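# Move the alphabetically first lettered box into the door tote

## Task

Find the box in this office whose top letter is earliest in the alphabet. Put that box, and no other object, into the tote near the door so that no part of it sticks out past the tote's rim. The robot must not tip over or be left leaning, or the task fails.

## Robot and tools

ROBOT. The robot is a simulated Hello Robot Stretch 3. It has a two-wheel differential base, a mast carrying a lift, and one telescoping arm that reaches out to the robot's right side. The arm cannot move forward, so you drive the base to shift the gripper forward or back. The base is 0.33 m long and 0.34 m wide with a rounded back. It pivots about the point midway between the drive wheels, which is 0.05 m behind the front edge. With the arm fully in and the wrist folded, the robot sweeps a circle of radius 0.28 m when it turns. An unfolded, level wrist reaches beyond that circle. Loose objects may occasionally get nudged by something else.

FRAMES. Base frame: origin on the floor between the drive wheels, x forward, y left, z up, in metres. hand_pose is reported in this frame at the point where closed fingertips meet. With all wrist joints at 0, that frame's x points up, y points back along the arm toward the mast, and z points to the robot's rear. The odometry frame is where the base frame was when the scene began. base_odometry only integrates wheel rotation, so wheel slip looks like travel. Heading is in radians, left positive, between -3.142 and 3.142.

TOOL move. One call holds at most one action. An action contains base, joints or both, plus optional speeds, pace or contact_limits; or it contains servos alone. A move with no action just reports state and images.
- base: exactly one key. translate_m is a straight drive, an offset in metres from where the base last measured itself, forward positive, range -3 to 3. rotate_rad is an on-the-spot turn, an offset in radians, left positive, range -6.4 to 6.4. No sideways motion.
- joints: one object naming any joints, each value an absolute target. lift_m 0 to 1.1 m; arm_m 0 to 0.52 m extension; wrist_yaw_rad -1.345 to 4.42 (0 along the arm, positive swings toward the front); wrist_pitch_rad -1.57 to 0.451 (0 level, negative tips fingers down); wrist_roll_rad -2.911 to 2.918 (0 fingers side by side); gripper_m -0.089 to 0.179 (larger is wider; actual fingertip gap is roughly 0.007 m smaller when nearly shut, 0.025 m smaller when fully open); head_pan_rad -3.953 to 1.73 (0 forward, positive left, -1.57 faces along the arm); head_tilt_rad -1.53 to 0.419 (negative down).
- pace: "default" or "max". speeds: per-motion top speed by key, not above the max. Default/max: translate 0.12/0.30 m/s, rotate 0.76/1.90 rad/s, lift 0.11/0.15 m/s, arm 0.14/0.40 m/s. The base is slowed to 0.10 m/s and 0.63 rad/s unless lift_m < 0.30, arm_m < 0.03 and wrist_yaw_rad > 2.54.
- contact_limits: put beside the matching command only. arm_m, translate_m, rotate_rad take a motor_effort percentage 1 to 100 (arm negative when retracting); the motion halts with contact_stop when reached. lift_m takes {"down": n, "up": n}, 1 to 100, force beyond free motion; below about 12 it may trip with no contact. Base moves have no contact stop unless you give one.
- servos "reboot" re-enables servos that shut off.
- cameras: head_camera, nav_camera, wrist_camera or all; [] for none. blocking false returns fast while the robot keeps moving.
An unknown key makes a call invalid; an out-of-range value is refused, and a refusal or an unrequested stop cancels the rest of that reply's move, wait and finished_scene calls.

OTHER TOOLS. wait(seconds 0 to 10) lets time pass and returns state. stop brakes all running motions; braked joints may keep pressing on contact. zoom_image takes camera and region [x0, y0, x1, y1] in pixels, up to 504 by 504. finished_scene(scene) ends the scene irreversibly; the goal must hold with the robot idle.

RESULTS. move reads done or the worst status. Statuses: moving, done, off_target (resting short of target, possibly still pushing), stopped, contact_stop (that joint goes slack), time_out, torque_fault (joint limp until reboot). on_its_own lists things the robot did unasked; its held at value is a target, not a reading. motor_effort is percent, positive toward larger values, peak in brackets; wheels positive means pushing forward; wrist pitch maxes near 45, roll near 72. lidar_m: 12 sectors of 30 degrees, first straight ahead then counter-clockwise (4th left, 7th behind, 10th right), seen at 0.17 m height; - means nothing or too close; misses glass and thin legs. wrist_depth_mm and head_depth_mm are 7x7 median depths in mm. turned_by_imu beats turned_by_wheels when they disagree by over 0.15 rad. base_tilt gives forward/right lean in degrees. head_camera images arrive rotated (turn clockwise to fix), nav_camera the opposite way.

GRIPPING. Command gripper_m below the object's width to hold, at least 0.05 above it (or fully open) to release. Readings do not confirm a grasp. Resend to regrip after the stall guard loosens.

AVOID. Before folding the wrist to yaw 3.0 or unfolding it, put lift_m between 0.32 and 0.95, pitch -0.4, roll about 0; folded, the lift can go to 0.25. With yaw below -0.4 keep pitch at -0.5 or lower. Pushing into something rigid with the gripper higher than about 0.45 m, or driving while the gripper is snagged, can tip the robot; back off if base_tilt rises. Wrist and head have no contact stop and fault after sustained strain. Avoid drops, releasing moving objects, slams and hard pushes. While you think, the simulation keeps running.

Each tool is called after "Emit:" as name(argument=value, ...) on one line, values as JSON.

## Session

Emit:
move(joints={"head_pan_rad": 1.4, "head_tilt_rad": -0.4, "lift_m": 0.35}, pace="max", cameras=["head_camera", "nav_camera"])

Emit:
move(joints={"head_pan_rad": 0.2, "lift_m": 0.28}, pace="max", cameras=["head_camera", "nav_camera"])

Emit:
move(joints={"head_pan_rad": -1.0}, pace="max", cameras=["head_camera", "nav_camera"])

Emit:
move(joints={"head_pan_rad": -2.3}, pace="max", cameras=["head_camera", "nav_camera"])

Emit:
move(joints={"head_pan_rad": -3.6}, pace="max", cameras=["head_camera", "nav_camera"])

Scene clock: 1.00 s.
move: done
base_odometry: x=+0.000 y=+0.000 heading=+0.000
turned_by_wheels: +0.000
turned_by_imu: +0.000
base_tilt: forward=+0.8 right=-0.2
lidar_m: 0.73 0.74 0.91 1.57 1.59 1.10 1.00 1.01 1.25 1.55 1.22 0.80
head_depth_mm: 1480 1605 1727 1888 2068 1784 1452 / 1457 1553 1689 1822 1981 1780 1436 / 1417 1529 1645 1789 1928 1783 1442 / 1398 1495 1604 1728 1877 1767 1434 / 1359 1446 1558 1673 1830 1759 1436 / 1321 1400 1503 1630 1764 1767 1436 / 1299 1382 1489 1590 1719 1763 1431
base_status: not commanded
joint_positions: lift_m=+0.350 arm_m=+0.002 wrist_yaw_rad=+3.032 wrist_pitch_rad=-0.535 wrist_roll_rad=+0.000 gripper_m=+0.037 head_pan_rad=+1.431 head_tilt_rad=-0.399
joint_status: all done
measured_speeds: all 0
motor_effort: left_wheel=-0.5(0.8) right_wheel=+2.3(2.6) lift_m=+31.8(33.1) arm_m=-11.0(11.0) wrist_yaw_rad=+1.0(1.4) wrist_pitch_rad=+2.7(2.7) wrist_roll_rad=+0.8(1.1) gripper_m=-0.1(0.9) head_pan_rad=-0.5(3.8) head_tilt_rad=-1.6(3.9)
hand_pose: x=+0.0015 y=+0.0601 z=+0.3373 quat_wxyz=(+0.224, +0.691, +0.150, +0.671) (m; base frame)
wrist_depth_mm: - 140 - - - - 741 / - 155 - - - - - / 907 177 203 906 917 878 - / 756 704 201 746 745 738 725 / 621 624 220 630 625 619 621 / 531 532 128 147 524 537 536 / 472 310 299 305 444 471 473
pictures: head_camera (sideways), nav_camera (sideways)
Images, in order (width x height): head_camera 896x504, nav_camera 672x504.

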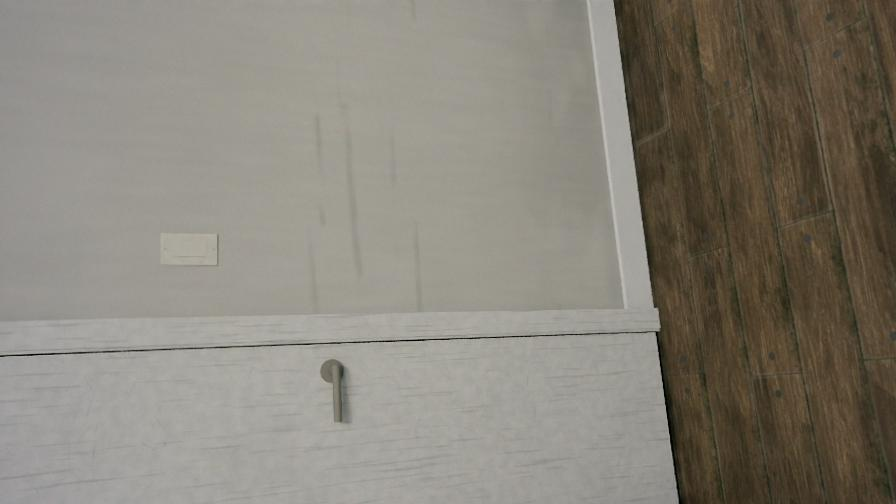

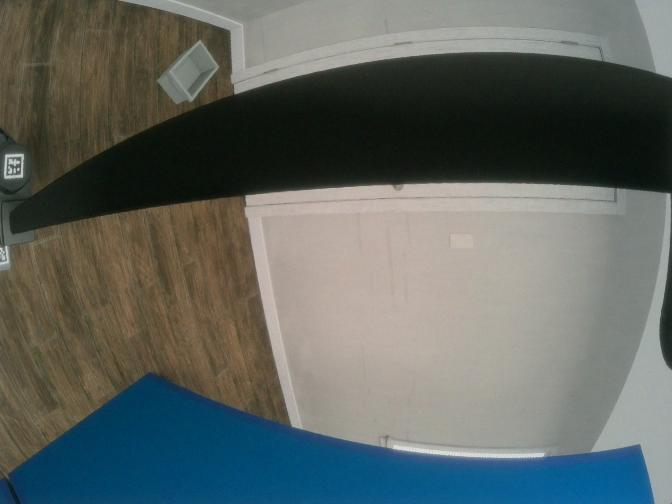

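Scene clock: 2.23 s.
move: done
base_odometry: x=+0.000 y=+0.000 heading=+0.000
turned_by_wheels: +0.000
turned_by_imu: +0.000
base_tilt: forward=+0.8 right=-0.2
lidar_m: 0.73 0.73 0.91 1.57 1.59 1.09 1.00 1.01 1.25 1.55 1.23 0.80
head_depth_mm: 581 620 668 714 774 844 930 / 588 628 672 725 784 858 943 / 592 633 678 730 796 873 960 / 598 639 687 744 805 886 975 / 604 646 693 751 819 902 994 / 613 654 704 764 832 914 1012 / 617 658 710 768 840 924 1027
base_status: not commanded
joint_positions: lift_m=+0.280 arm_m=+0.002 wrist_yaw_rad=+3.032 wrist_pitch_rad=-0.536 wrist_roll_rad=+0.000 gripper_m=+0.037 head_pan_rad=+0.189 head_tilt_rad=-0.400
joint_status: all done
measured_speeds: all 0
motor_effort: left_wheel=-0.4(0.7) right_wheel=+2.1(3.0) lift_m=+21.4(27.3) arm_m=-14.5(14.5) wrist_yaw_rad=+1.1(1.3) wrist_pitch_rad=+2.8(2.8) wrist_roll_rad=+0.8(1.0) gripper_m=+0.1(1.2) head_pan_rad=+0.0(5.2) head_tilt_rad=-1.1(2.8)
hand_pose: x=+0.0014 y=+0.0600 z=+0.2671 quat_wxyz=(+0.224, +0.691, +0.150, +0.671) (m; base frame)
wrist_depth_mm: - 140 - - - - 733 / 918 155 930 - - - - / 775 177 203 791 785 796 754 / 624 609 201 631 637 625 621 / 532 531 220 527 527 527 529 / 450 277 128 264 444 456 455 / 242 248 235 243 381 400 399
pictures: head_camera (sideways), nav_camera (sideways)
Images, in order (width x height): head_camera 896x504, nav_camera 672x504.

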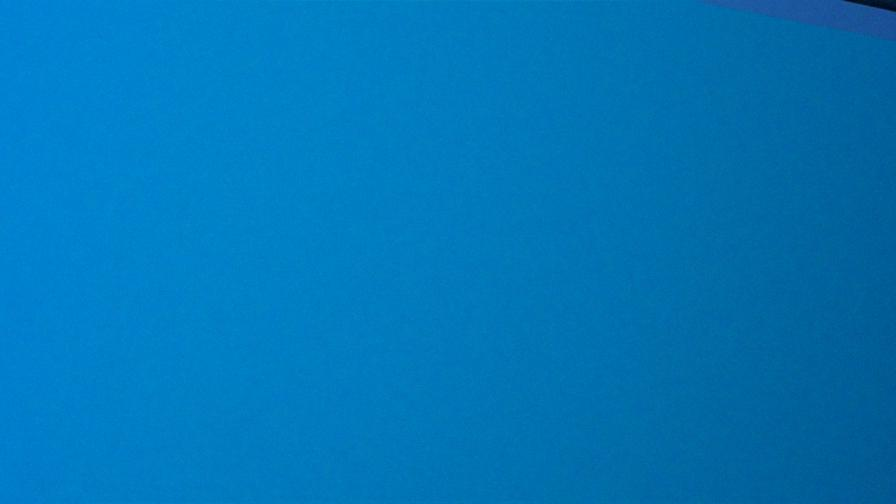

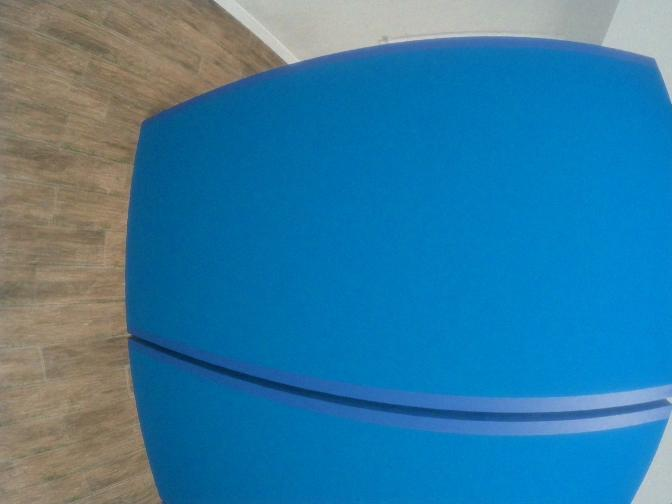

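Scene clock: 3.20 s.
move: done
base_odometry: x=+0.000 y=+0.000 heading=+0.000
turned_by_wheels: +0.000
turned_by_imu: +0.000
base_tilt: forward=+1.0 right=-0.1
lidar_m: 0.73 0.74 0.91 1.57 1.59 1.09 1.00 1.01 1.25 1.55 1.23 0.80
head_depth_mm: 1846 1923 2008 1785 2244 1783 1452 / 1905 2034 1956 2247 2231 1747 1438 / 1722 1886 1873 2295 2224 1769 1450 / 1408 1507 1629 1790 1951 1762 1429 / 1194 1253 1353 1450 1565 1648 1427 / 1027 1084 1142 1216 1298 1380 1388 / 909 950 994 1046 1107 1167 1240
base_status: not commanded
joint_positions: lift_m=+0.280 arm_m=+0.002 wrist_yaw_rad=+3.032 wrist_pitch_rad=-0.536 wrist_roll_rad=+0.000 gripper_m=+0.037 head_pan_rad=-1.033 head_tilt_rad=-0.400
joint_status: all done
measured_speeds: all 0
motor_effort: left_wheel=-0.4(0.8) right_wheel=+2.1(2.6) lift_m=+26.1(26.2) arm_m=-17.2(17.4) wrist_yaw_rad=+0.5(1.1) wrist_pitch_rad=+2.8(3.0) wrist_roll_rad=+1.0(1.0) gripper_m=-0.8(1.3) head_pan_rad=+0.6(4.8) head_tilt_rad=-1.0(2.7)
hand_pose: x=+0.0014 y=+0.0600 z=+0.2671 quat_wxyz=(+0.224, +0.691, +0.150, +0.671) (m; base frame)
wrist_depth_mm: - 141 - - - - 728 / 920 155 926 - - - - / 789 176 202 780 779 792 740 / 626 614 202 631 635 635 627 / 529 522 221 532 528 534 527 / 455 277 128 263 445 458 457 / 242 249 237 244 382 403 403
pictures: head_camera (sideways), nav_camera (sideways)
Images, in order (width x height): head_camera 896x504, nav_camera 672x504.

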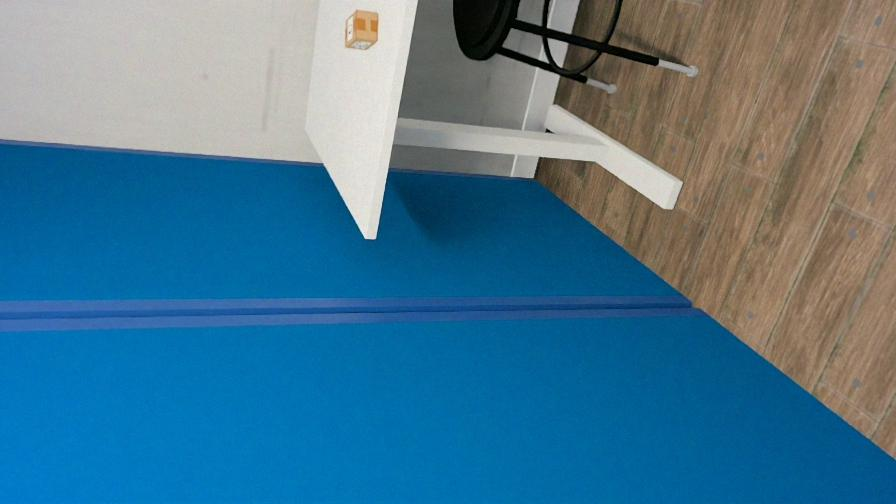

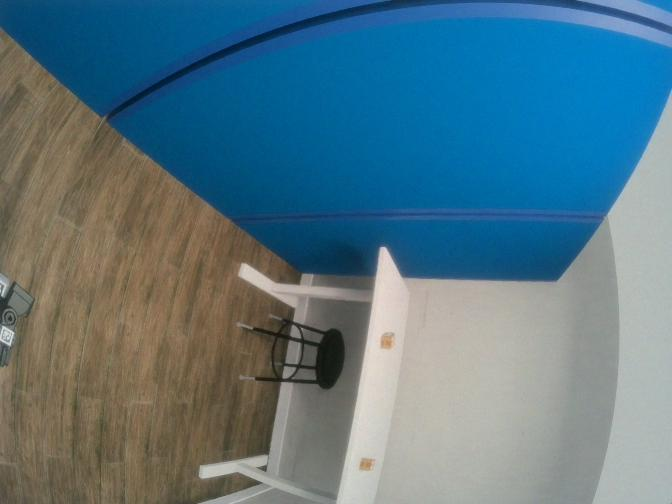

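Scene clock: 4.17 s.
move: done
base_odometry: x=+0.000 y=+0.000 heading=+0.000
turned_by_wheels: +0.000
turned_by_imu: +0.000
base_tilt: forward=+1.0 right=-0.2
lidar_m: 0.73 0.74 0.91 1.57 1.58 1.09 1.00 1.01 1.25 1.55 1.23 0.80
head_depth_mm: 919 964 1010 1074 1151 1219 1302 / 980 1031 1092 1164 1249 1337 1381 / 1050 1114 1179 1288 1352 1471 1443 / 1132 1218 1289 1413 1527 1610 1446 / 1237 1323 1420 1542 1698 1721 1440 / 1350 1453 1594 1733 1931 1767 1433 / 1487 1621 1760 1986 2100 1760 1431
base_status: not commanded
joint_positions: lift_m=+0.280 arm_m=+0.002 wrist_yaw_rad=+3.032 wrist_pitch_rad=-0.536 wrist_roll_rad=+0.000 gripper_m=+0.037 head_pan_rad=-2.345 head_tilt_rad=-0.400
joint_status: all done
measured_speeds: all 0
motor_effort: left_wheel=-0.6(0.7) right_wheel=+2.2(2.6) lift_m=+30.7(31.1) arm_m=-20.1(20.1) wrist_yaw_rad=+0.5(1.4) wrist_pitch_rad=+2.6(2.8) wrist_roll_rad=+0.8(1.1) gripper_m=+1.1(1.5) head_pan_rad=+1.5(4.9) head_tilt_rad=-1.8(3.7)
hand_pose: x=+0.0014 y=+0.0600 z=+0.2671 quat_wxyz=(+0.224, +0.691, +0.150, +0.671) (m; base frame)
wrist_depth_mm: - 141 - - - - 731 / 901 155 924 - - - - / 772 177 202 784 776 783 748 / 635 607 201 641 634 627 622 / 538 533 220 531 526 534 528 / 452 275 127 262 442 449 456 / 241 250 238 243 381 401 399
pictures: head_camera (sideways), nav_camera (sideways)
Images, in order (width x height): head_camera 896x504, nav_camera 672x504.

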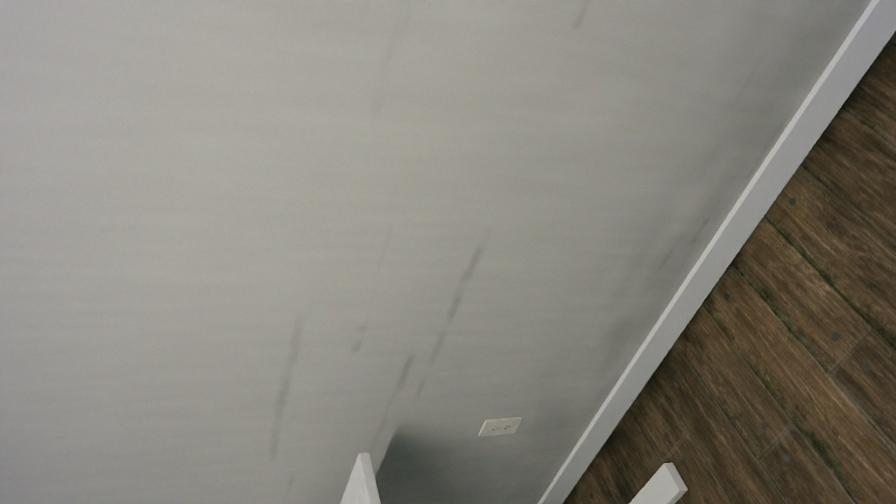

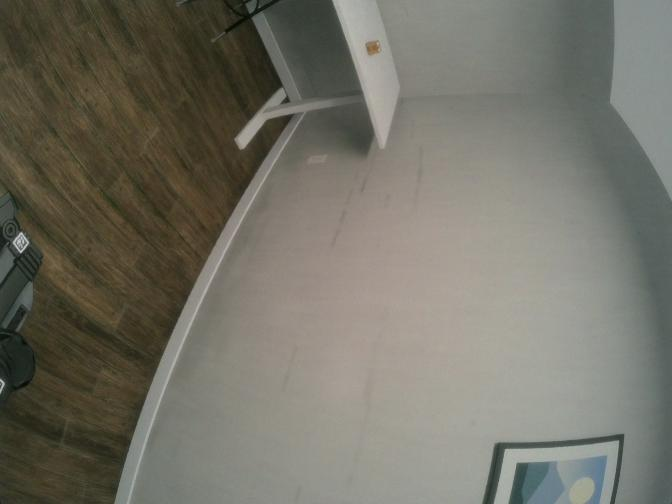

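Scene clock: 5.13 s.
move: done
base_odometry: x=+0.000 y=+0.000 heading=+0.000
turned_by_wheels: +0.000
turned_by_imu: +0.000
base_tilt: forward=+1.1 right=-0.1
lidar_m: 0.73 0.74 0.91 1.57 1.59 1.10 1.00 1.01 1.25 1.55 1.23 0.80
head_depth_mm: 1263 1369 1504 1664 1854 1780 1453 / 1174 1269 1383 1518 1683 1754 1449 / 1097 1176 1285 1397 1515 1659 1443 / 1034 1103 1188 1286 1396 1530 1447 / 971 1032 1112 1193 1294 1408 1435 / 914 977 1044 1108 1206 1308 1370 / 865 922 982 1048 1124 1212 1307
base_status: not commanded
joint_positions: lift_m=+0.280 arm_m=+0.002 wrist_yaw_rad=+3.032 wrist_pitch_rad=-0.536 wrist_roll_rad=+0.000 gripper_m=+0.037 head_pan_rad=-3.650 head_tilt_rad=-0.400
joint_status: all done
measured_speeds: all 0
motor_effort: left_wheel=-0.6(0.7) right_wheel=+2.0(2.6) lift_m=+31.9(32.1) arm_m=-22.3(22.3) wrist_yaw_rad=+0.7(1.1) wrist_pitch_rad=+2.8(2.9) wrist_roll_rad=+0.8(1.0) gripper_m=+0.0(1.1) head_pan_rad=+2.9(5.6) head_tilt_rad=-1.6(2.9)
hand_pose: x=+0.0014 y=+0.0600 z=+0.2671 quat_wxyz=(+0.224, +0.691, +0.150, +0.671) (m; base frame)
wrist_depth_mm: - 140 - - - - 738 / 937 155 915 - - - - / 793 177 202 782 792 789 735 / 622 608 201 616 625 633 633 / 531 537 219 526 527 537 529 / 456 275 128 264 443 449 455 / 243 249 238 242 380 401 400
pictures: head_camera (sideways), nav_camera (sideways)
Images, in order (width x height): head_camera 896x504, nav_camera 672x504.

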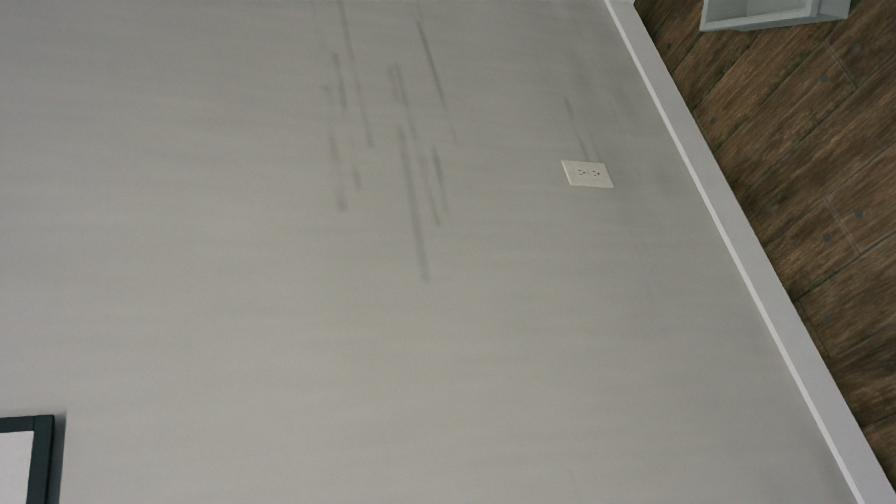

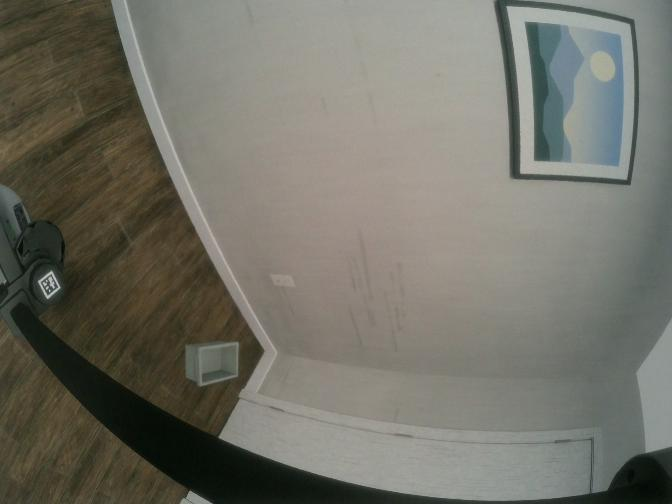

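Emit:
move(joints={"head_pan_rad": -1.45, "head_tilt_rad": -0.4}, pace="max", cameras=["head_camera"])

Emit:
zoom_image(camera="head_camera", region=[300, 310, 400, 410])

Emit:
zoom_image(camera="head_camera", region=[310, 70, 410, 170])

Scene clock: 44.07 s.
move: done
base_odometry: x=+0.000 y=+0.000 heading=+0.000
turned_by_wheels: +0.000
turned_by_imu: +0.001
base_tilt: forward=+1.0 right=+0.1
lidar_m: 0.73 0.74 0.91 1.57 1.59 1.09 1.00 1.01 1.25 1.55 1.23 0.80
head_depth_mm: 1829 1973 1995 2250 2289 1790 1456 / 1855 1981 1978 2294 2307 1766 1442 / 1868 1997 1940 2226 2188 1772 1426 / 1883 2024 1931 1868 2200 1766 1439 / 1878 2016 1920 2348 2202 1744 1432 / 1920 2045 1894 2234 2070 1740 1428 / 1744 1803 1731 1865 1927 1758 1432
base_status: not commanded
joint_positions: lift_m=+0.280 arm_m=+0.002 wrist_yaw_rad=+3.032 wrist_pitch_rad=-0.536 wrist_roll_rad=+0.000 gripper_m=+0.037 head_pan_rad=-1.400 head_tilt_rad=-0.400
joint_status: all done
measured_speeds: all 0
motor_effort: left_wheel=-0.5(0.7) right_wheel=+2.5(2.8) lift_m=+31.6(32.1) arm_m=-22.1(22.3) wrist_yaw_rad=+0.7(1.3) wrist_pitch_rad=+2.7(3.0) wrist_roll_rad=+0.8(1.0) gripper_m=+0.3(1.2) head_pan_rad=-3.7(6.5) head_tilt_rad=-1.2(4.3)
hand_pose: x=+0.0014 y=+0.0600 z=+0.2671 quat_wxyz=(+0.224, +0.691, +0.150, +0.671) (m; base frame)
wrist_depth_mm: - 140 - - - - 730 / 922 155 916 - - - - / 787 177 203 795 776 781 725 / 638 617 202 632 631 619 628 / 531 531 219 534 531 529 530 / 462 277 127 263 444 452 456 / 243 249 237 244 382 401 398
pictures: head_camera (sideways)
Images, in order (width x height): head_camera 896x504.

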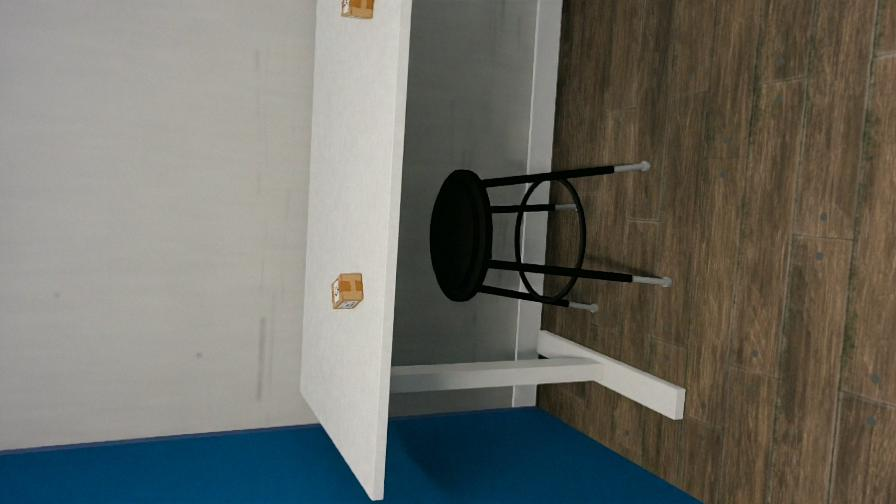

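Scaled by 5.040 from the camera's 896x504 image, which has a finer 1280x720 frame.

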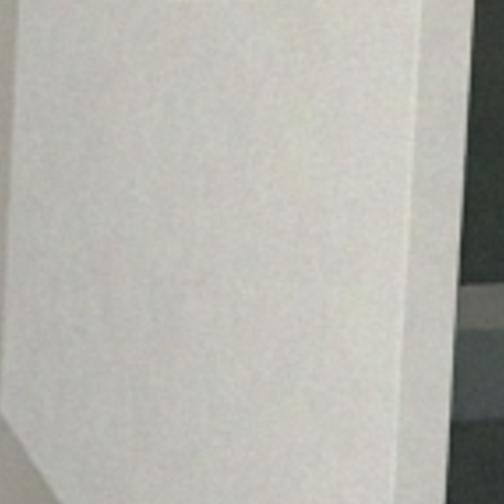

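Scaled by 5.040 from the camera's 896x504 image, which has a finer 1280x720 frame.

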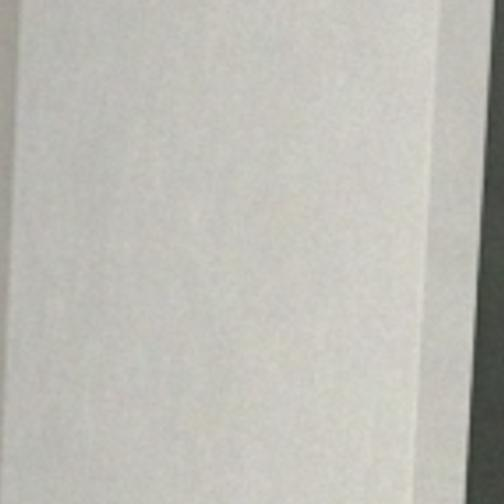

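Emit:
zoom_image(camera="head_camera", region=[322, 265, 372, 315])

Emit:
move(joints={"head_pan_rad": -1.75, "head_tilt_rad": -0.4}, pace="max", cameras=["head_camera"])

Emit:
zoom_image(camera="head_camera", region=[310, 210, 400, 300])

Scaled by 10.080 from the camera's 896x504 image, which has a finer 1280x720 frame.

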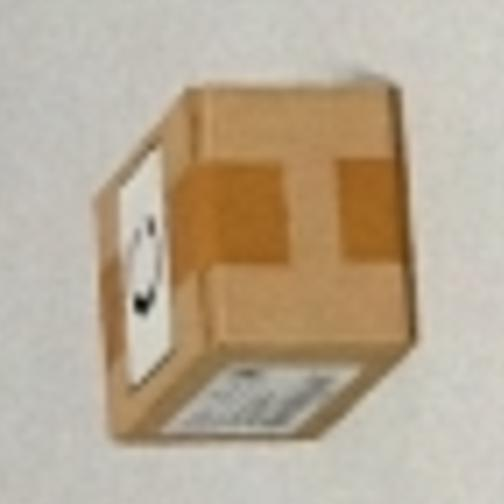

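Scene clock: 49.30 s.
move: done
base_odometry: x=+0.000 y=+0.000 heading=+0.000
turned_by_wheels: +0.000
turned_by_imu: +0.001
base_tilt: forward=+0.9 right=+0.0
lidar_m: 0.73 0.74 0.91 1.57 1.58 1.09 1.00 1.01 1.25 1.54 1.23 0.80
head_depth_mm: 1670 1713 1735 1811 1841 1765 1457 / 1976 2054 1960 2211 2196 1779 1446 / 2004 2122 1962 2431 2136 1795 1450 / 1936 2078 1939 2404 2289 1761 1441 / 1879 2035 1924 2319 2292 1754 1452 / 1850 1974 1895 2250 2184 1749 1437 / 1798 1917 1887 1724 2157 1753 1434
base_status: not commanded
joint_positions: lift_m=+0.280 arm_m=+0.002 wrist_yaw_rad=+3.032 wrist_pitch_rad=-0.536 wrist_roll_rad=+0.000 gripper_m=+0.037 head_pan_rad=-1.756 head_tilt_rad=-0.400
joint_status: all done
measured_speeds: all 0
motor_effort: left_wheel=-0.4(0.7) right_wheel=+2.4(2.7) lift_m=+32.0(32.0) arm_m=-21.8(22.1) wrist_yaw_rad=+0.7(1.1) wrist_pitch_rad=+2.5(2.8) wrist_roll_rad=+0.6(1.1) gripper_m=+0.2(1.5) head_pan_rad=-2.3(3.9) head_tilt_rad=-1.2(3.6)
hand_pose: x=+0.0014 y=+0.0600 z=+0.2671 quat_wxyz=(+0.224, +0.691, +0.150, +0.671) (m; base frame)
wrist_depth_mm: - 140 - - - - 722 / 929 155 910 - - - - / 791 177 202 786 779 771 738 / 628 616 201 632 628 623 642 / 538 526 221 530 522 532 530 / 453 277 127 263 440 456 458 / 243 249 236 244 375 401 399
pictures: head_camera (sideways)
Images, in order (width x height): head_camera 896x504.

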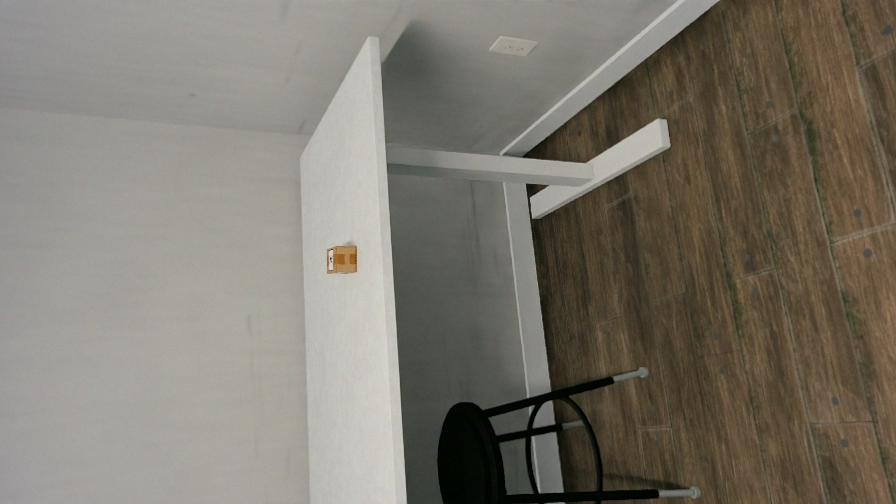

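Scaled by 5.600 from the camera's 896x504 image, which has a finer 1280x720 frame.

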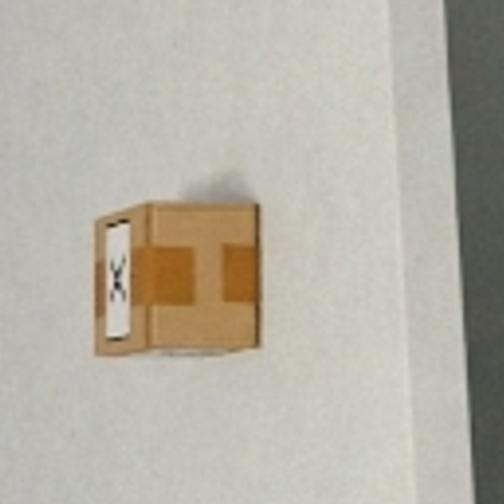

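Emit:
move(base={"rotate_rad": 1.597}, joints={"head_pan_rad": -1.5, "head_tilt_rad": -0.4}, pace="max", cameras=[])

Emit:
move(base={"translate_m": 1.15}, pace="max", cameras=["head_camera", "nav_camera"])

Scene clock: 61.83 s.
move: done
base_odometry: x=+0.000 y=+0.000 heading=+1.597
turned_by_wheels: +1.597
turned_by_imu: +1.591
base_tilt: forward=+1.0 right=-0.2
lidar_m: 1.57 1.59 1.09 1.00 1.01 1.26 1.55 1.22 0.79 0.73 0.74 0.92
head_depth_mm: 602 644 689 748 817 904 992 / 601 641 689 747 815 891 977 / 601 643 691 747 810 889 984 / 601 642 692 750 813 892 978 / 601 644 692 750 814 894 990 / 605 645 690 747 810 897 986 / 603 643 691 750 818 891 986
base_status: done
joint_positions: lift_m=+0.280 arm_m=+0.002 wrist_yaw_rad=+3.032 wrist_pitch_rad=-0.536 wrist_roll_rad=+0.000 gripper_m=+0.037 head_pan_rad=-1.495 head_tilt_rad=-0.400
joint_status: all done
measured_speeds: all 0
motor_effort: left_wheel=-6.9(17.0) right_wheel=+7.8(16.5) lift_m=+30.0(32.0) arm_m=-21.7(22.5) wrist_yaw_rad=+0.9(1.4) wrist_pitch_rad=+2.5(3.0) wrist_roll_rad=+0.7(1.0) gripper_m=+0.4(1.1) head_pan_rad=-0.4(3.5) head_tilt_rad=-1.2(2.2)
hand_pose: x=+0.0014 y=+0.0600 z=+0.2671 quat_wxyz=(+0.224, +0.691, +0.150, +0.671) (m; base frame)
wrist_depth_mm: - 140 152 - - - - / - 155 924 - - - - / 779 177 202 770 796 765 793 / 631 613 201 627 634 644 631 / 538 539 221 533 524 537 530 / 460 276 128 263 447 449 455 / 242 249 237 243 381 398 397
pictures: none
No camera images: "cameras" was empty.

Scene clock: 67.03 s.
move: done
base_odometry: x=-0.030 y=+1.150 heading=+1.597
turned_by_wheels: +0.000
turned_by_imu: -0.001
base_tilt: forward=+0.8 right=-0.1
lidar_m: 0.43 0.45 0.56 1.16 1.17 1.45 2.87 0.96 0.77 3.15 0.76 0.50
head_depth_mm: 3145 3358 3603 3273 2310 1779 1420 / 3164 3410 3597 3220 2302 1766 1452 / 3103 3295 3554 3289 2300 1765 1451 / 3175 3328 3605 3219 2296 1759 1431 / 3150 3315 3605 3241 2257 1763 1429 / 2194 2205 2229 2267 2120 1756 1440 / 1452 1482 1500 1502 1540 1552 1402
base_status: done
joint_positions: lift_m=+0.280 arm_m=+0.002 wrist_yaw_rad=+3.032 wrist_pitch_rad=-0.536 wrist_roll_rad=+0.000 gripper_m=+0.037 head_pan_rad=-1.500 head_tilt_rad=-0.400
joint_status: not commanded
measured_speeds: all 0
motor_effort: left_wheel=+6.3(12.4) right_wheel=+0.7(17.0) lift_m=+25.8(30.3) arm_m=-17.1(21.9) wrist_yaw_rad=+0.6(1.4) wrist_pitch_rad=+2.5(3.0) wrist_roll_rad=+0.9(1.1) gripper_m=+1.5(1.5) head_pan_rad=-3.4(4.4) head_tilt_rad=-0.5(2.4)
hand_pose: x=+0.0014 y=+0.0600 z=+0.2671 quat_wxyz=(+0.224, +0.691, +0.150, +0.671) (m; base frame)
wrist_depth_mm: - 141 - - 837 - - / - 155 175 - 909 - - / 794 176 198 771 776 - - / 627 613 201 638 633 609 500 / 523 533 219 534 532 531 459 / 458 277 128 260 440 451 441 / 244 249 236 244 381 396 400
pictures: head_camera (sideways), nav_camera (sideways)
Images, in order (width x height): head_camera 896x504, nav_camera 672x504.

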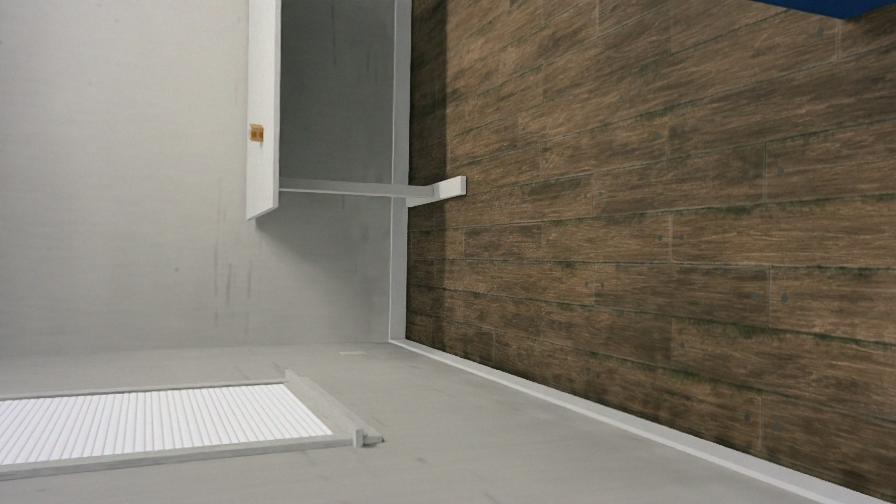

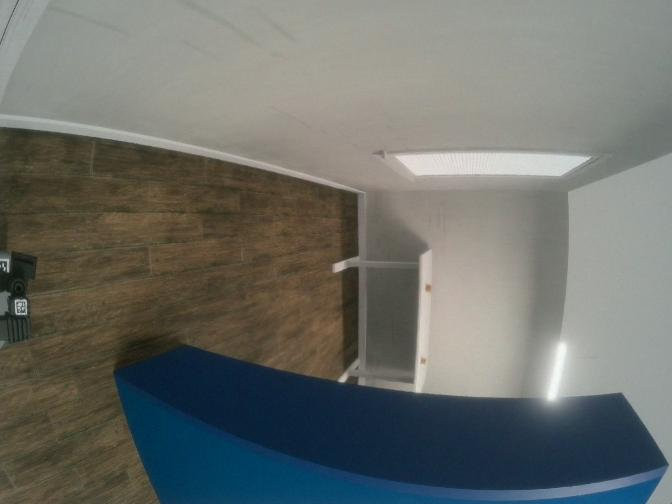

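Emit:
move(base={"rotate_rad": -1.487}, joints={"head_pan_rad": -0.87, "head_tilt_rad": -0.4}, pace="max", cameras=[])

Emit:
move(base={"translate_m": 1.5}, pace="max", cameras=["head_camera", "nav_camera"])

Scene clock: 91.40 s.
move: done
base_odometry: x=-0.030 y=+1.150 heading=+0.110
turned_by_wheels: -1.487
turned_by_imu: -1.480
base_tilt: forward=+1.1 right=-0.2
lidar_m: 2.08 0.68 0.48 0.43 0.46 0.61 1.16 1.19 1.58 2.63 0.85 0.77
head_depth_mm: 1013 1122 1261 1440 1660 1735 1451 / 890 972 1066 1199 1347 1548 1451 / 789 849 926 1015 1128 1261 1374 / 710 762 821 892 976 1082 1200 / 644 688 741 800 868 961 1051 / 658 711 772 844 937 1059 1195 / 729 798 877 975 1093 1248 1361
base_status: done
joint_positions: lift_m=+0.280 arm_m=+0.002 wrist_yaw_rad=+3.032 wrist_pitch_rad=-0.536 wrist_roll_rad=+0.000 gripper_m=+0.037 head_pan_rad=-0.862 head_tilt_rad=-0.400
joint_status: all done
measured_speeds: all 0
motor_effort: left_wheel=+7.2(18.4) right_wheel=-8.4(14.8) lift_m=+21.1(23.0) arm_m=-21.7(22.4) wrist_yaw_rad=+0.7(1.4) wrist_pitch_rad=+2.7(3.0) wrist_roll_rad=+0.8(1.0) gripper_m=-0.5(1.3) head_pan_rad=-2.2(5.7) head_tilt_rad=-0.8(3.4)
hand_pose: x=+0.0014 y=+0.0600 z=+0.2671 quat_wxyz=(+0.224, +0.691, +0.150, +0.671) (m; base frame)
wrist_depth_mm: - 140 151 441 - - - / - 154 160 485 - - - / - 169 175 536 - - - / - - 197 584 600 644 632 / 536 533 221 534 528 535 528 / 453 277 128 259 446 454 456 / 242 248 236 243 383 398 398
pictures: none
No camera images: "cameras" was empty.

Scene clock: 97.80 s.
move: done
base_odometry: x=+1.461 y=+1.315 heading=+0.111
turned_by_wheels: +0.000
turned_by_imu: -0.001
base_tilt: forward=+0.9 right=+0.0
lidar_m: 1.67 0.77 0.54 0.52 0.53 0.71 1.70 0.65 0.64 2.29 2.94 2.22
head_depth_mm: 3009 3171 3315 3362 2311 1776 1453 / 3292 3346 3579 3240 2271 1781 1448 / 3053 3287 3616 3238 2313 1765 1440 / 2744 2935 3181 3278 2278 1776 1442 / 2495 2625 2384 2946 2253 1763 1440 / 2263 2410 2127 2712 2243 1751 1423 / 2121 2217 1867 2479 2233 1747 1428
base_status: done
joint_positions: lift_m=+0.280 arm_m=+0.002 wrist_yaw_rad=+3.032 wrist_pitch_rad=-0.536 wrist_roll_rad=+0.000 gripper_m=+0.037 head_pan_rad=-0.870 head_tilt_rad=-0.400
joint_status: not commanded
measured_speeds: all 0
motor_effort: left_wheel=+11.3(17.3) right_wheel=-3.6(14.5) lift_m=+20.2(21.3) arm_m=-14.0(21.7) wrist_yaw_rad=+0.6(1.4) wrist_pitch_rad=+2.4(3.0) wrist_roll_rad=+0.8(1.3) gripper_m=-0.2(1.4) head_pan_rad=-3.8(4.8) head_tilt_rad=+0.1(1.7)
hand_pose: x=+0.0014 y=+0.0600 z=+0.2671 quat_wxyz=(+0.224, +0.691, +0.150, +0.671) (m; base frame)
wrist_depth_mm: - 140 152 - - - - / - 153 160 - - - - / - 170 174 - - - - / 586 586 197 631 627 623 628 / 532 523 220 529 530 535 528 / 462 276 127 261 443 461 454 / 243 249 237 243 379 401 397
pictures: head_camera (sideways), nav_camera (sideways)
Images, in order (width x height): head_camera 896x504, nav_camera 672x504.

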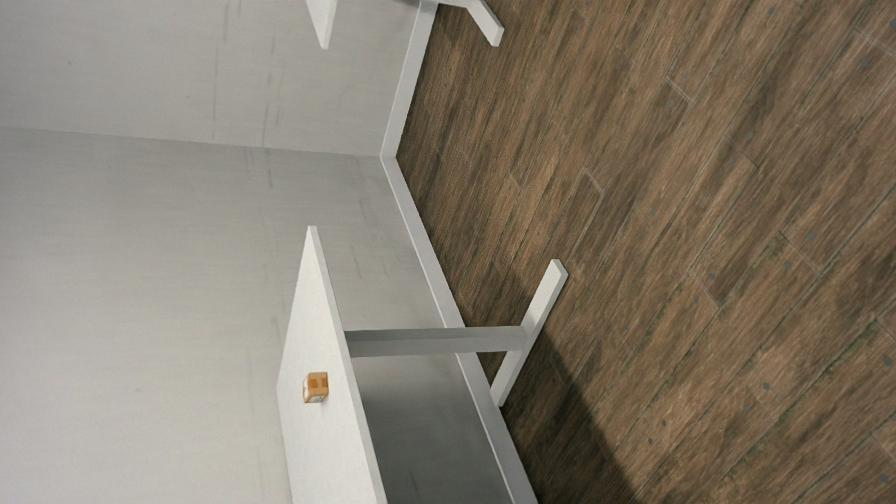

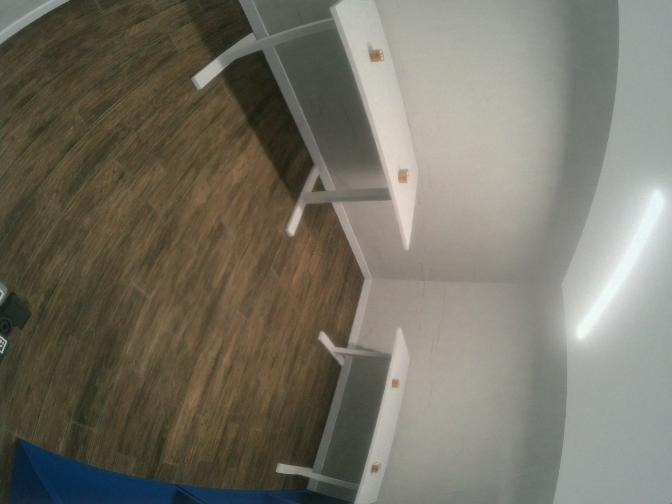

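Emit:
move(base={"rotate_rad": -0.68}, pace="max", cameras=[])

Emit:
move(base={"translate_m": 1.03}, joints={"head_pan_rad": 0.65, "head_tilt_rad": -0.4}, pace="max", cameras=["head_camera", "nav_camera"])

Scene clock: 124.87 s.
move: done
base_odometry: x=+1.461 y=+1.315 heading=-0.569
turned_by_wheels: -0.680
turned_by_imu: -0.675
base_tilt: forward=+1.1 right=-0.1
lidar_m: 2.24 1.67 0.93 0.58 0.52 0.52 0.63 1.20 0.79 0.63 1.39 2.95
head_depth_mm: 1946 2057 2188 2086 2006 1623 1450 / 2814 2947 3071 2897 2307 1772 1446 / 2798 2971 3175 3068 2288 1762 1437 / 2834 3079 3161 3187 2300 1757 1431 / 2800 2985 3170 3164 2267 1759 1426 / 2831 3015 3207 3223 2305 1760 1425 / 2859 3054 3165 3052 2267 1736 1432
base_status: done
joint_positions: lift_m=+0.280 arm_m=+0.002 wrist_yaw_rad=+3.032 wrist_pitch_rad=-0.536 wrist_roll_rad=+0.000 gripper_m=+0.037 head_pan_rad=-0.870 head_tilt_rad=-0.400
joint_status: not commanded
measured_speeds: all 0
motor_effort: left_wheel=+8.7(17.6) right_wheel=-7.8(14.5) lift_m=+21.0(21.4) arm_m=-12.2(12.2) wrist_yaw_rad=+0.9(1.3) wrist_pitch_rad=+2.5(2.9) wrist_roll_rad=+0.9(1.0) gripper_m=+0.3(1.3) head_pan_rad=-3.1(3.9) head_tilt_rad=+0.3(1.2)
hand_pose: x=+0.0014 y=+0.0600 z=+0.2671 quat_wxyz=(+0.224, +0.691, +0.150, +0.671) (m; base frame)
wrist_depth_mm: - 141 151 - - - - / - 154 161 - - - - / - 170 177 793 793 792 798 / - 201 202 635 625 641 621 / 494 535 220 532 525 521 522 / 459 277 128 261 441 454 453 / 244 248 237 244 381 402 398
pictures: none
No camera images: "cameras" was empty.

Scene clock: 129.67 s.
move: done
base_odometry: x=+2.329 y=+0.760 heading=-0.569
turned_by_wheels: +0.000
turned_by_imu: -0.001
base_tilt: forward=+1.0 right=-0.1
lidar_m: 1.21 1.34 0.96 1.33 1.19 1.19 1.44 1.24 1.39 2.01 2.32 2.12
head_depth_mm: 1139 1212 1296 1131 790 1628 1450 / 1134 1213 1300 1122 787 1603 1447 / 1137 1215 1313 1121 785 1607 1440 / 1134 1206 1305 1110 781 1603 1431 / 1136 1217 1301 1109 778 1592 1440 / 1137 1211 1308 1103 778 1603 1428 / 1136 1212 1307 1093 775 1171 1359
base_status: done
joint_positions: lift_m=+0.280 arm_m=+0.002 wrist_yaw_rad=+3.032 wrist_pitch_rad=-0.536 wrist_roll_rad=+0.000 gripper_m=+0.037 head_pan_rad=+0.651 head_tilt_rad=-0.400
joint_status: all done
measured_speeds: all 0
motor_effort: left_wheel=+9.6(21.4) right_wheel=-6.0(8.1) lift_m=+22.2(22.5) arm_m=-21.8(22.5) wrist_yaw_rad=+0.4(1.4) wrist_pitch_rad=+2.9(2.9) wrist_roll_rad=+0.8(1.1) gripper_m=-0.2(1.4) head_pan_rad=-2.5(5.2) head_tilt_rad=+1.1(2.3)
hand_pose: x=+0.0014 y=+0.0600 z=+0.2671 quat_wxyz=(+0.224, +0.691, +0.150, +0.671) (m; base frame)
wrist_depth_mm: - 140 - - - - - / - 155 914 - - - - / 779 177 201 786 780 780 795 / 631 608 201 626 624 627 641 / 532 534 221 527 529 538 531 / 456 278 128 261 444 452 452 / 242 250 237 243 382 403 397
pictures: head_camera (sideways), nav_camera (sideways)
Images, in order (width x height): head_camera 896x504, nav_camera 672x504.

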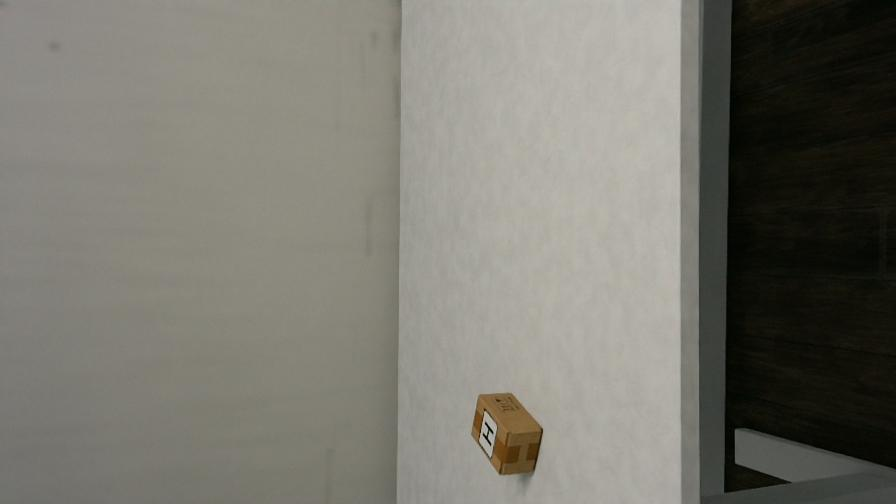

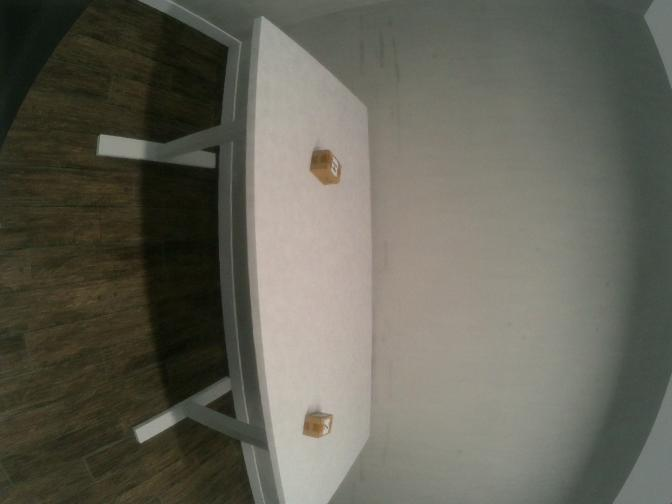

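Emit:
move(joints={"head_pan_rad": 0.08, "head_tilt_rad": -0.4}, pace="max", cameras=["head_camera"])

Emit:
zoom_image(camera="head_camera", region=[430, 200, 550, 320])

Scene clock: 134.20 s.
move: done
base_odometry: x=+2.329 y=+0.760 heading=-0.569
turned_by_wheels: +0.000
turned_by_imu: +0.001
base_tilt: forward=+0.9 right=-0.2
lidar_m: 1.21 1.34 0.96 1.32 1.19 1.19 1.44 1.24 1.39 2.00 2.32 2.13
head_depth_mm: 1689 1825 1989 1132 2230 1774 1439 / 1565 1676 1827 1120 2112 1783 1403 / 1461 1570 1690 1120 897 1603 1446 / 1358 1475 1566 1109 817 1719 1440 / 1292 1382 1457 1103 779 1750 1436 / 1223 1307 1390 1099 775 1660 1438 / 1160 1228 1312 1093 774 1584 1422
base_status: not commanded
joint_positions: lift_m=+0.280 arm_m=+0.002 wrist_yaw_rad=+3.032 wrist_pitch_rad=-0.536 wrist_roll_rad=+0.000 gripper_m=+0.037 head_pan_rad=+0.065 head_tilt_rad=-0.400
joint_status: all done
measured_speeds: all 0
motor_effort: left_wheel=+9.3(9.5) right_wheel=-6.5(6.5) lift_m=+22.9(23.4) arm_m=-21.2(21.9) wrist_yaw_rad=+0.9(1.2) wrist_pitch_rad=+2.7(3.0) wrist_roll_rad=+0.9(1.1) gripper_m=+0.5(0.8) head_pan_rad=-1.9(5.0) head_tilt_rad=+0.9(1.6)
hand_pose: x=+0.0014 y=+0.0600 z=+0.2671 quat_wxyz=(+0.224, +0.691, +0.150, +0.671) (m; base frame)
wrist_depth_mm: - 141 - - - - - / - 155 931 - - - - / 781 177 202 790 775 805 778 / 638 609 201 627 636 634 633 / 532 527 220 532 534 525 529 / 458 278 127 262 438 456 453 / 242 250 237 243 379 400 401
pictures: head_camera (sideways)
Images, in order (width x height): head_camera 896x504.

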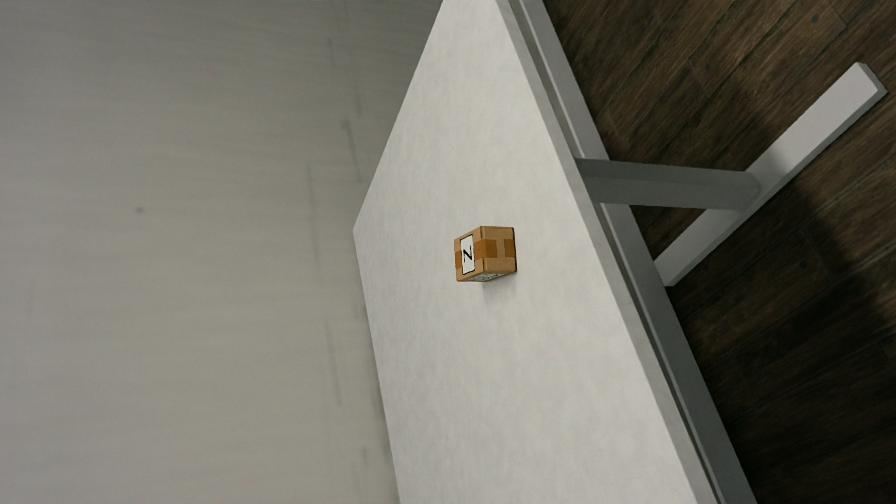

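Scaled by 4.200 from the camera's 896x504 image, which has a finer 1280x720 frame.

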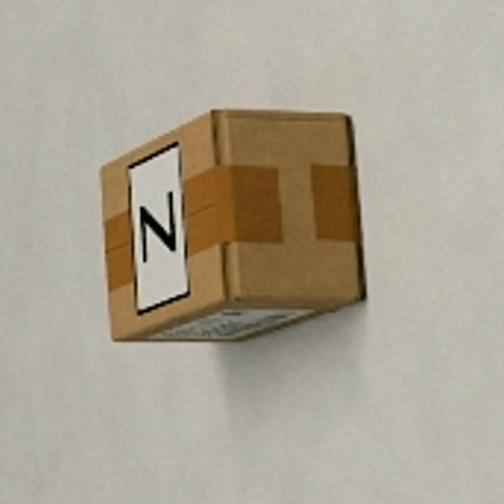

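Emit:
move(base={"rotate_rad": -1.0}, joints={"head_pan_rad": 0.1, "head_tilt_rad": -0.4}, pace="max", cameras=[])

Emit:
move(base={"translate_m": 0.8}, pace="max", cameras=["head_camera", "nav_camera"])

Scene clock: 141.93 s.
move: done
base_odometry: x=+2.329 y=+0.760 heading=-1.568
turned_by_wheels: -1.000
turned_by_imu: -0.995
base_tilt: forward=+0.9 right=-0.2
lidar_m: 2.12 2.21 1.21 1.34 1.35 1.29 1.19 1.20 1.50 1.24 1.39 2.00
head_depth_mm: 2184 2377 2430 2701 2308 1775 1448 / 2204 2356 2436 2729 2299 1773 1457 / 2203 2369 2436 2726 2279 1756 1442 / 2212 2353 2459 2730 2265 1759 1435 / 2228 2413 2472 2771 2260 1748 1446 / 2241 2395 2601 2748 2297 1750 1434 / 2231 2413 2568 2720 2267 1753 1432
base_status: done
joint_positions: lift_m=+0.280 arm_m=+0.002 wrist_yaw_rad=+3.032 wrist_pitch_rad=-0.536 wrist_roll_rad=+0.000 gripper_m=+0.037 head_pan_rad=+0.100 head_tilt_rad=-0.400
joint_status: all done
measured_speeds: all 0
motor_effort: left_wheel=+9.0(19.1) right_wheel=-9.4(14.8) lift_m=+24.0(24.5) arm_m=-21.7(22.3) wrist_yaw_rad=+0.9(1.3) wrist_pitch_rad=+2.5(2.9) wrist_roll_rad=+0.8(1.0) gripper_m=-0.3(1.3) head_pan_rad=+2.5(3.8) head_tilt_rad=+0.6(2.2)
hand_pose: x=+0.0014 y=+0.0600 z=+0.2671 quat_wxyz=(+0.224, +0.691, +0.150, +0.671) (m; base frame)
wrist_depth_mm: - 141 - - - - - / - 153 893 - - - - / 822 175 202 777 782 778 800 / 607 602 201 630 643 631 635 / 525 532 220 532 525 529 528 / 450 276 128 264 444 457 459 / 244 247 238 245 381 404 401
pictures: none
No camera images: "cameras" was empty.

Scene clock: 145.93 s.
move: done
base_odometry: x=+2.331 y=-0.040 heading=-1.568
turned_by_wheels: +0.000
turned_by_imu: +0.000
base_tilt: forward=+1.0 right=-0.1
lidar_m: 1.78 1.36 1.57 1.01 1.46 1.53 1.98 1.99 1.49 1.12 1.38 1.42
head_depth_mm: 1506 1619 1732 1476 1186 1784 1454 / 1506 1607 1731 1460 2026 1765 1452 / 1526 1618 1750 1470 2035 1754 1441 / 1527 1633 1753 1451 2012 1753 1433 / 1516 1623 1770 1456 2022 1753 1428 / 1533 1632 1748 1444 1541 1657 1437 / 1545 1655 1769 1853 2035 1755 1436
base_status: done
joint_positions: lift_m=+0.280 arm_m=+0.002 wrist_yaw_rad=+3.032 wrist_pitch_rad=-0.536 wrist_roll_rad=+0.000 gripper_m=+0.037 head_pan_rad=+0.100 head_tilt_rad=-0.400
joint_status: not commanded
measured_speeds: all 0
motor_effort: left_wheel=+11.9(17.8) right_wheel=-3.2(11.8) lift_m=+24.9(25.1) arm_m=-18.0(21.8) wrist_yaw_rad=+1.1(1.3) wrist_pitch_rad=+2.5(3.0) wrist_roll_rad=+0.7(1.0) gripper_m=-0.1(1.9) head_pan_rad=+3.9(4.1) head_tilt_rad=+1.1(2.0)
hand_pose: x=+0.0014 y=+0.0600 z=+0.2671 quat_wxyz=(+0.224, +0.691, +0.150, +0.671) (m; base frame)
wrist_depth_mm: - 141 - - - - - / - 156 919 - - - - / 790 177 201 784 777 773 782 / 634 614 202 636 635 633 633 / 535 529 219 534 529 530 524 / 457 278 128 262 444 454 454 / 243 249 239 244 379 401 399
pictures: head_camera (sideways), nav_camera (sideways)
Images, in order (width x height): head_camera 896x504, nav_camera 672x504.

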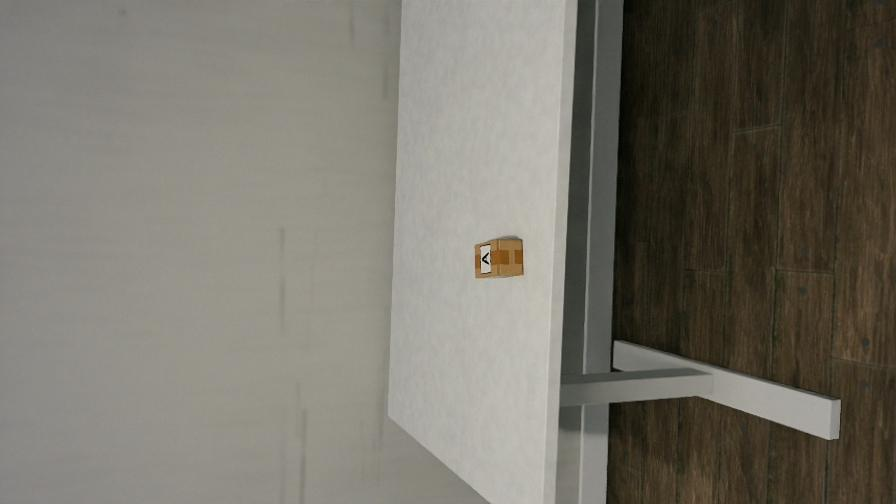

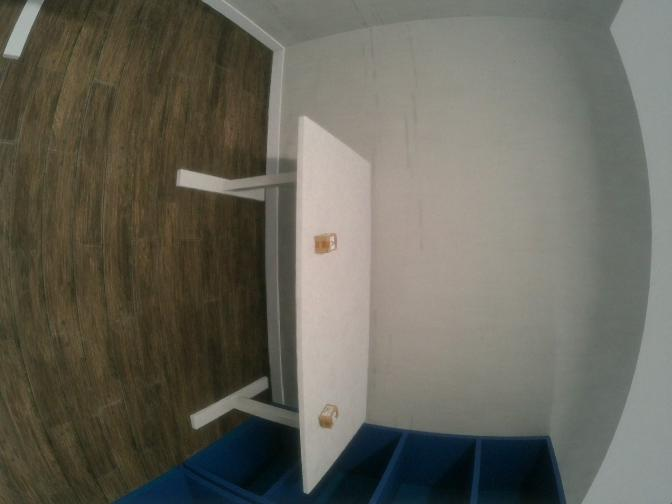

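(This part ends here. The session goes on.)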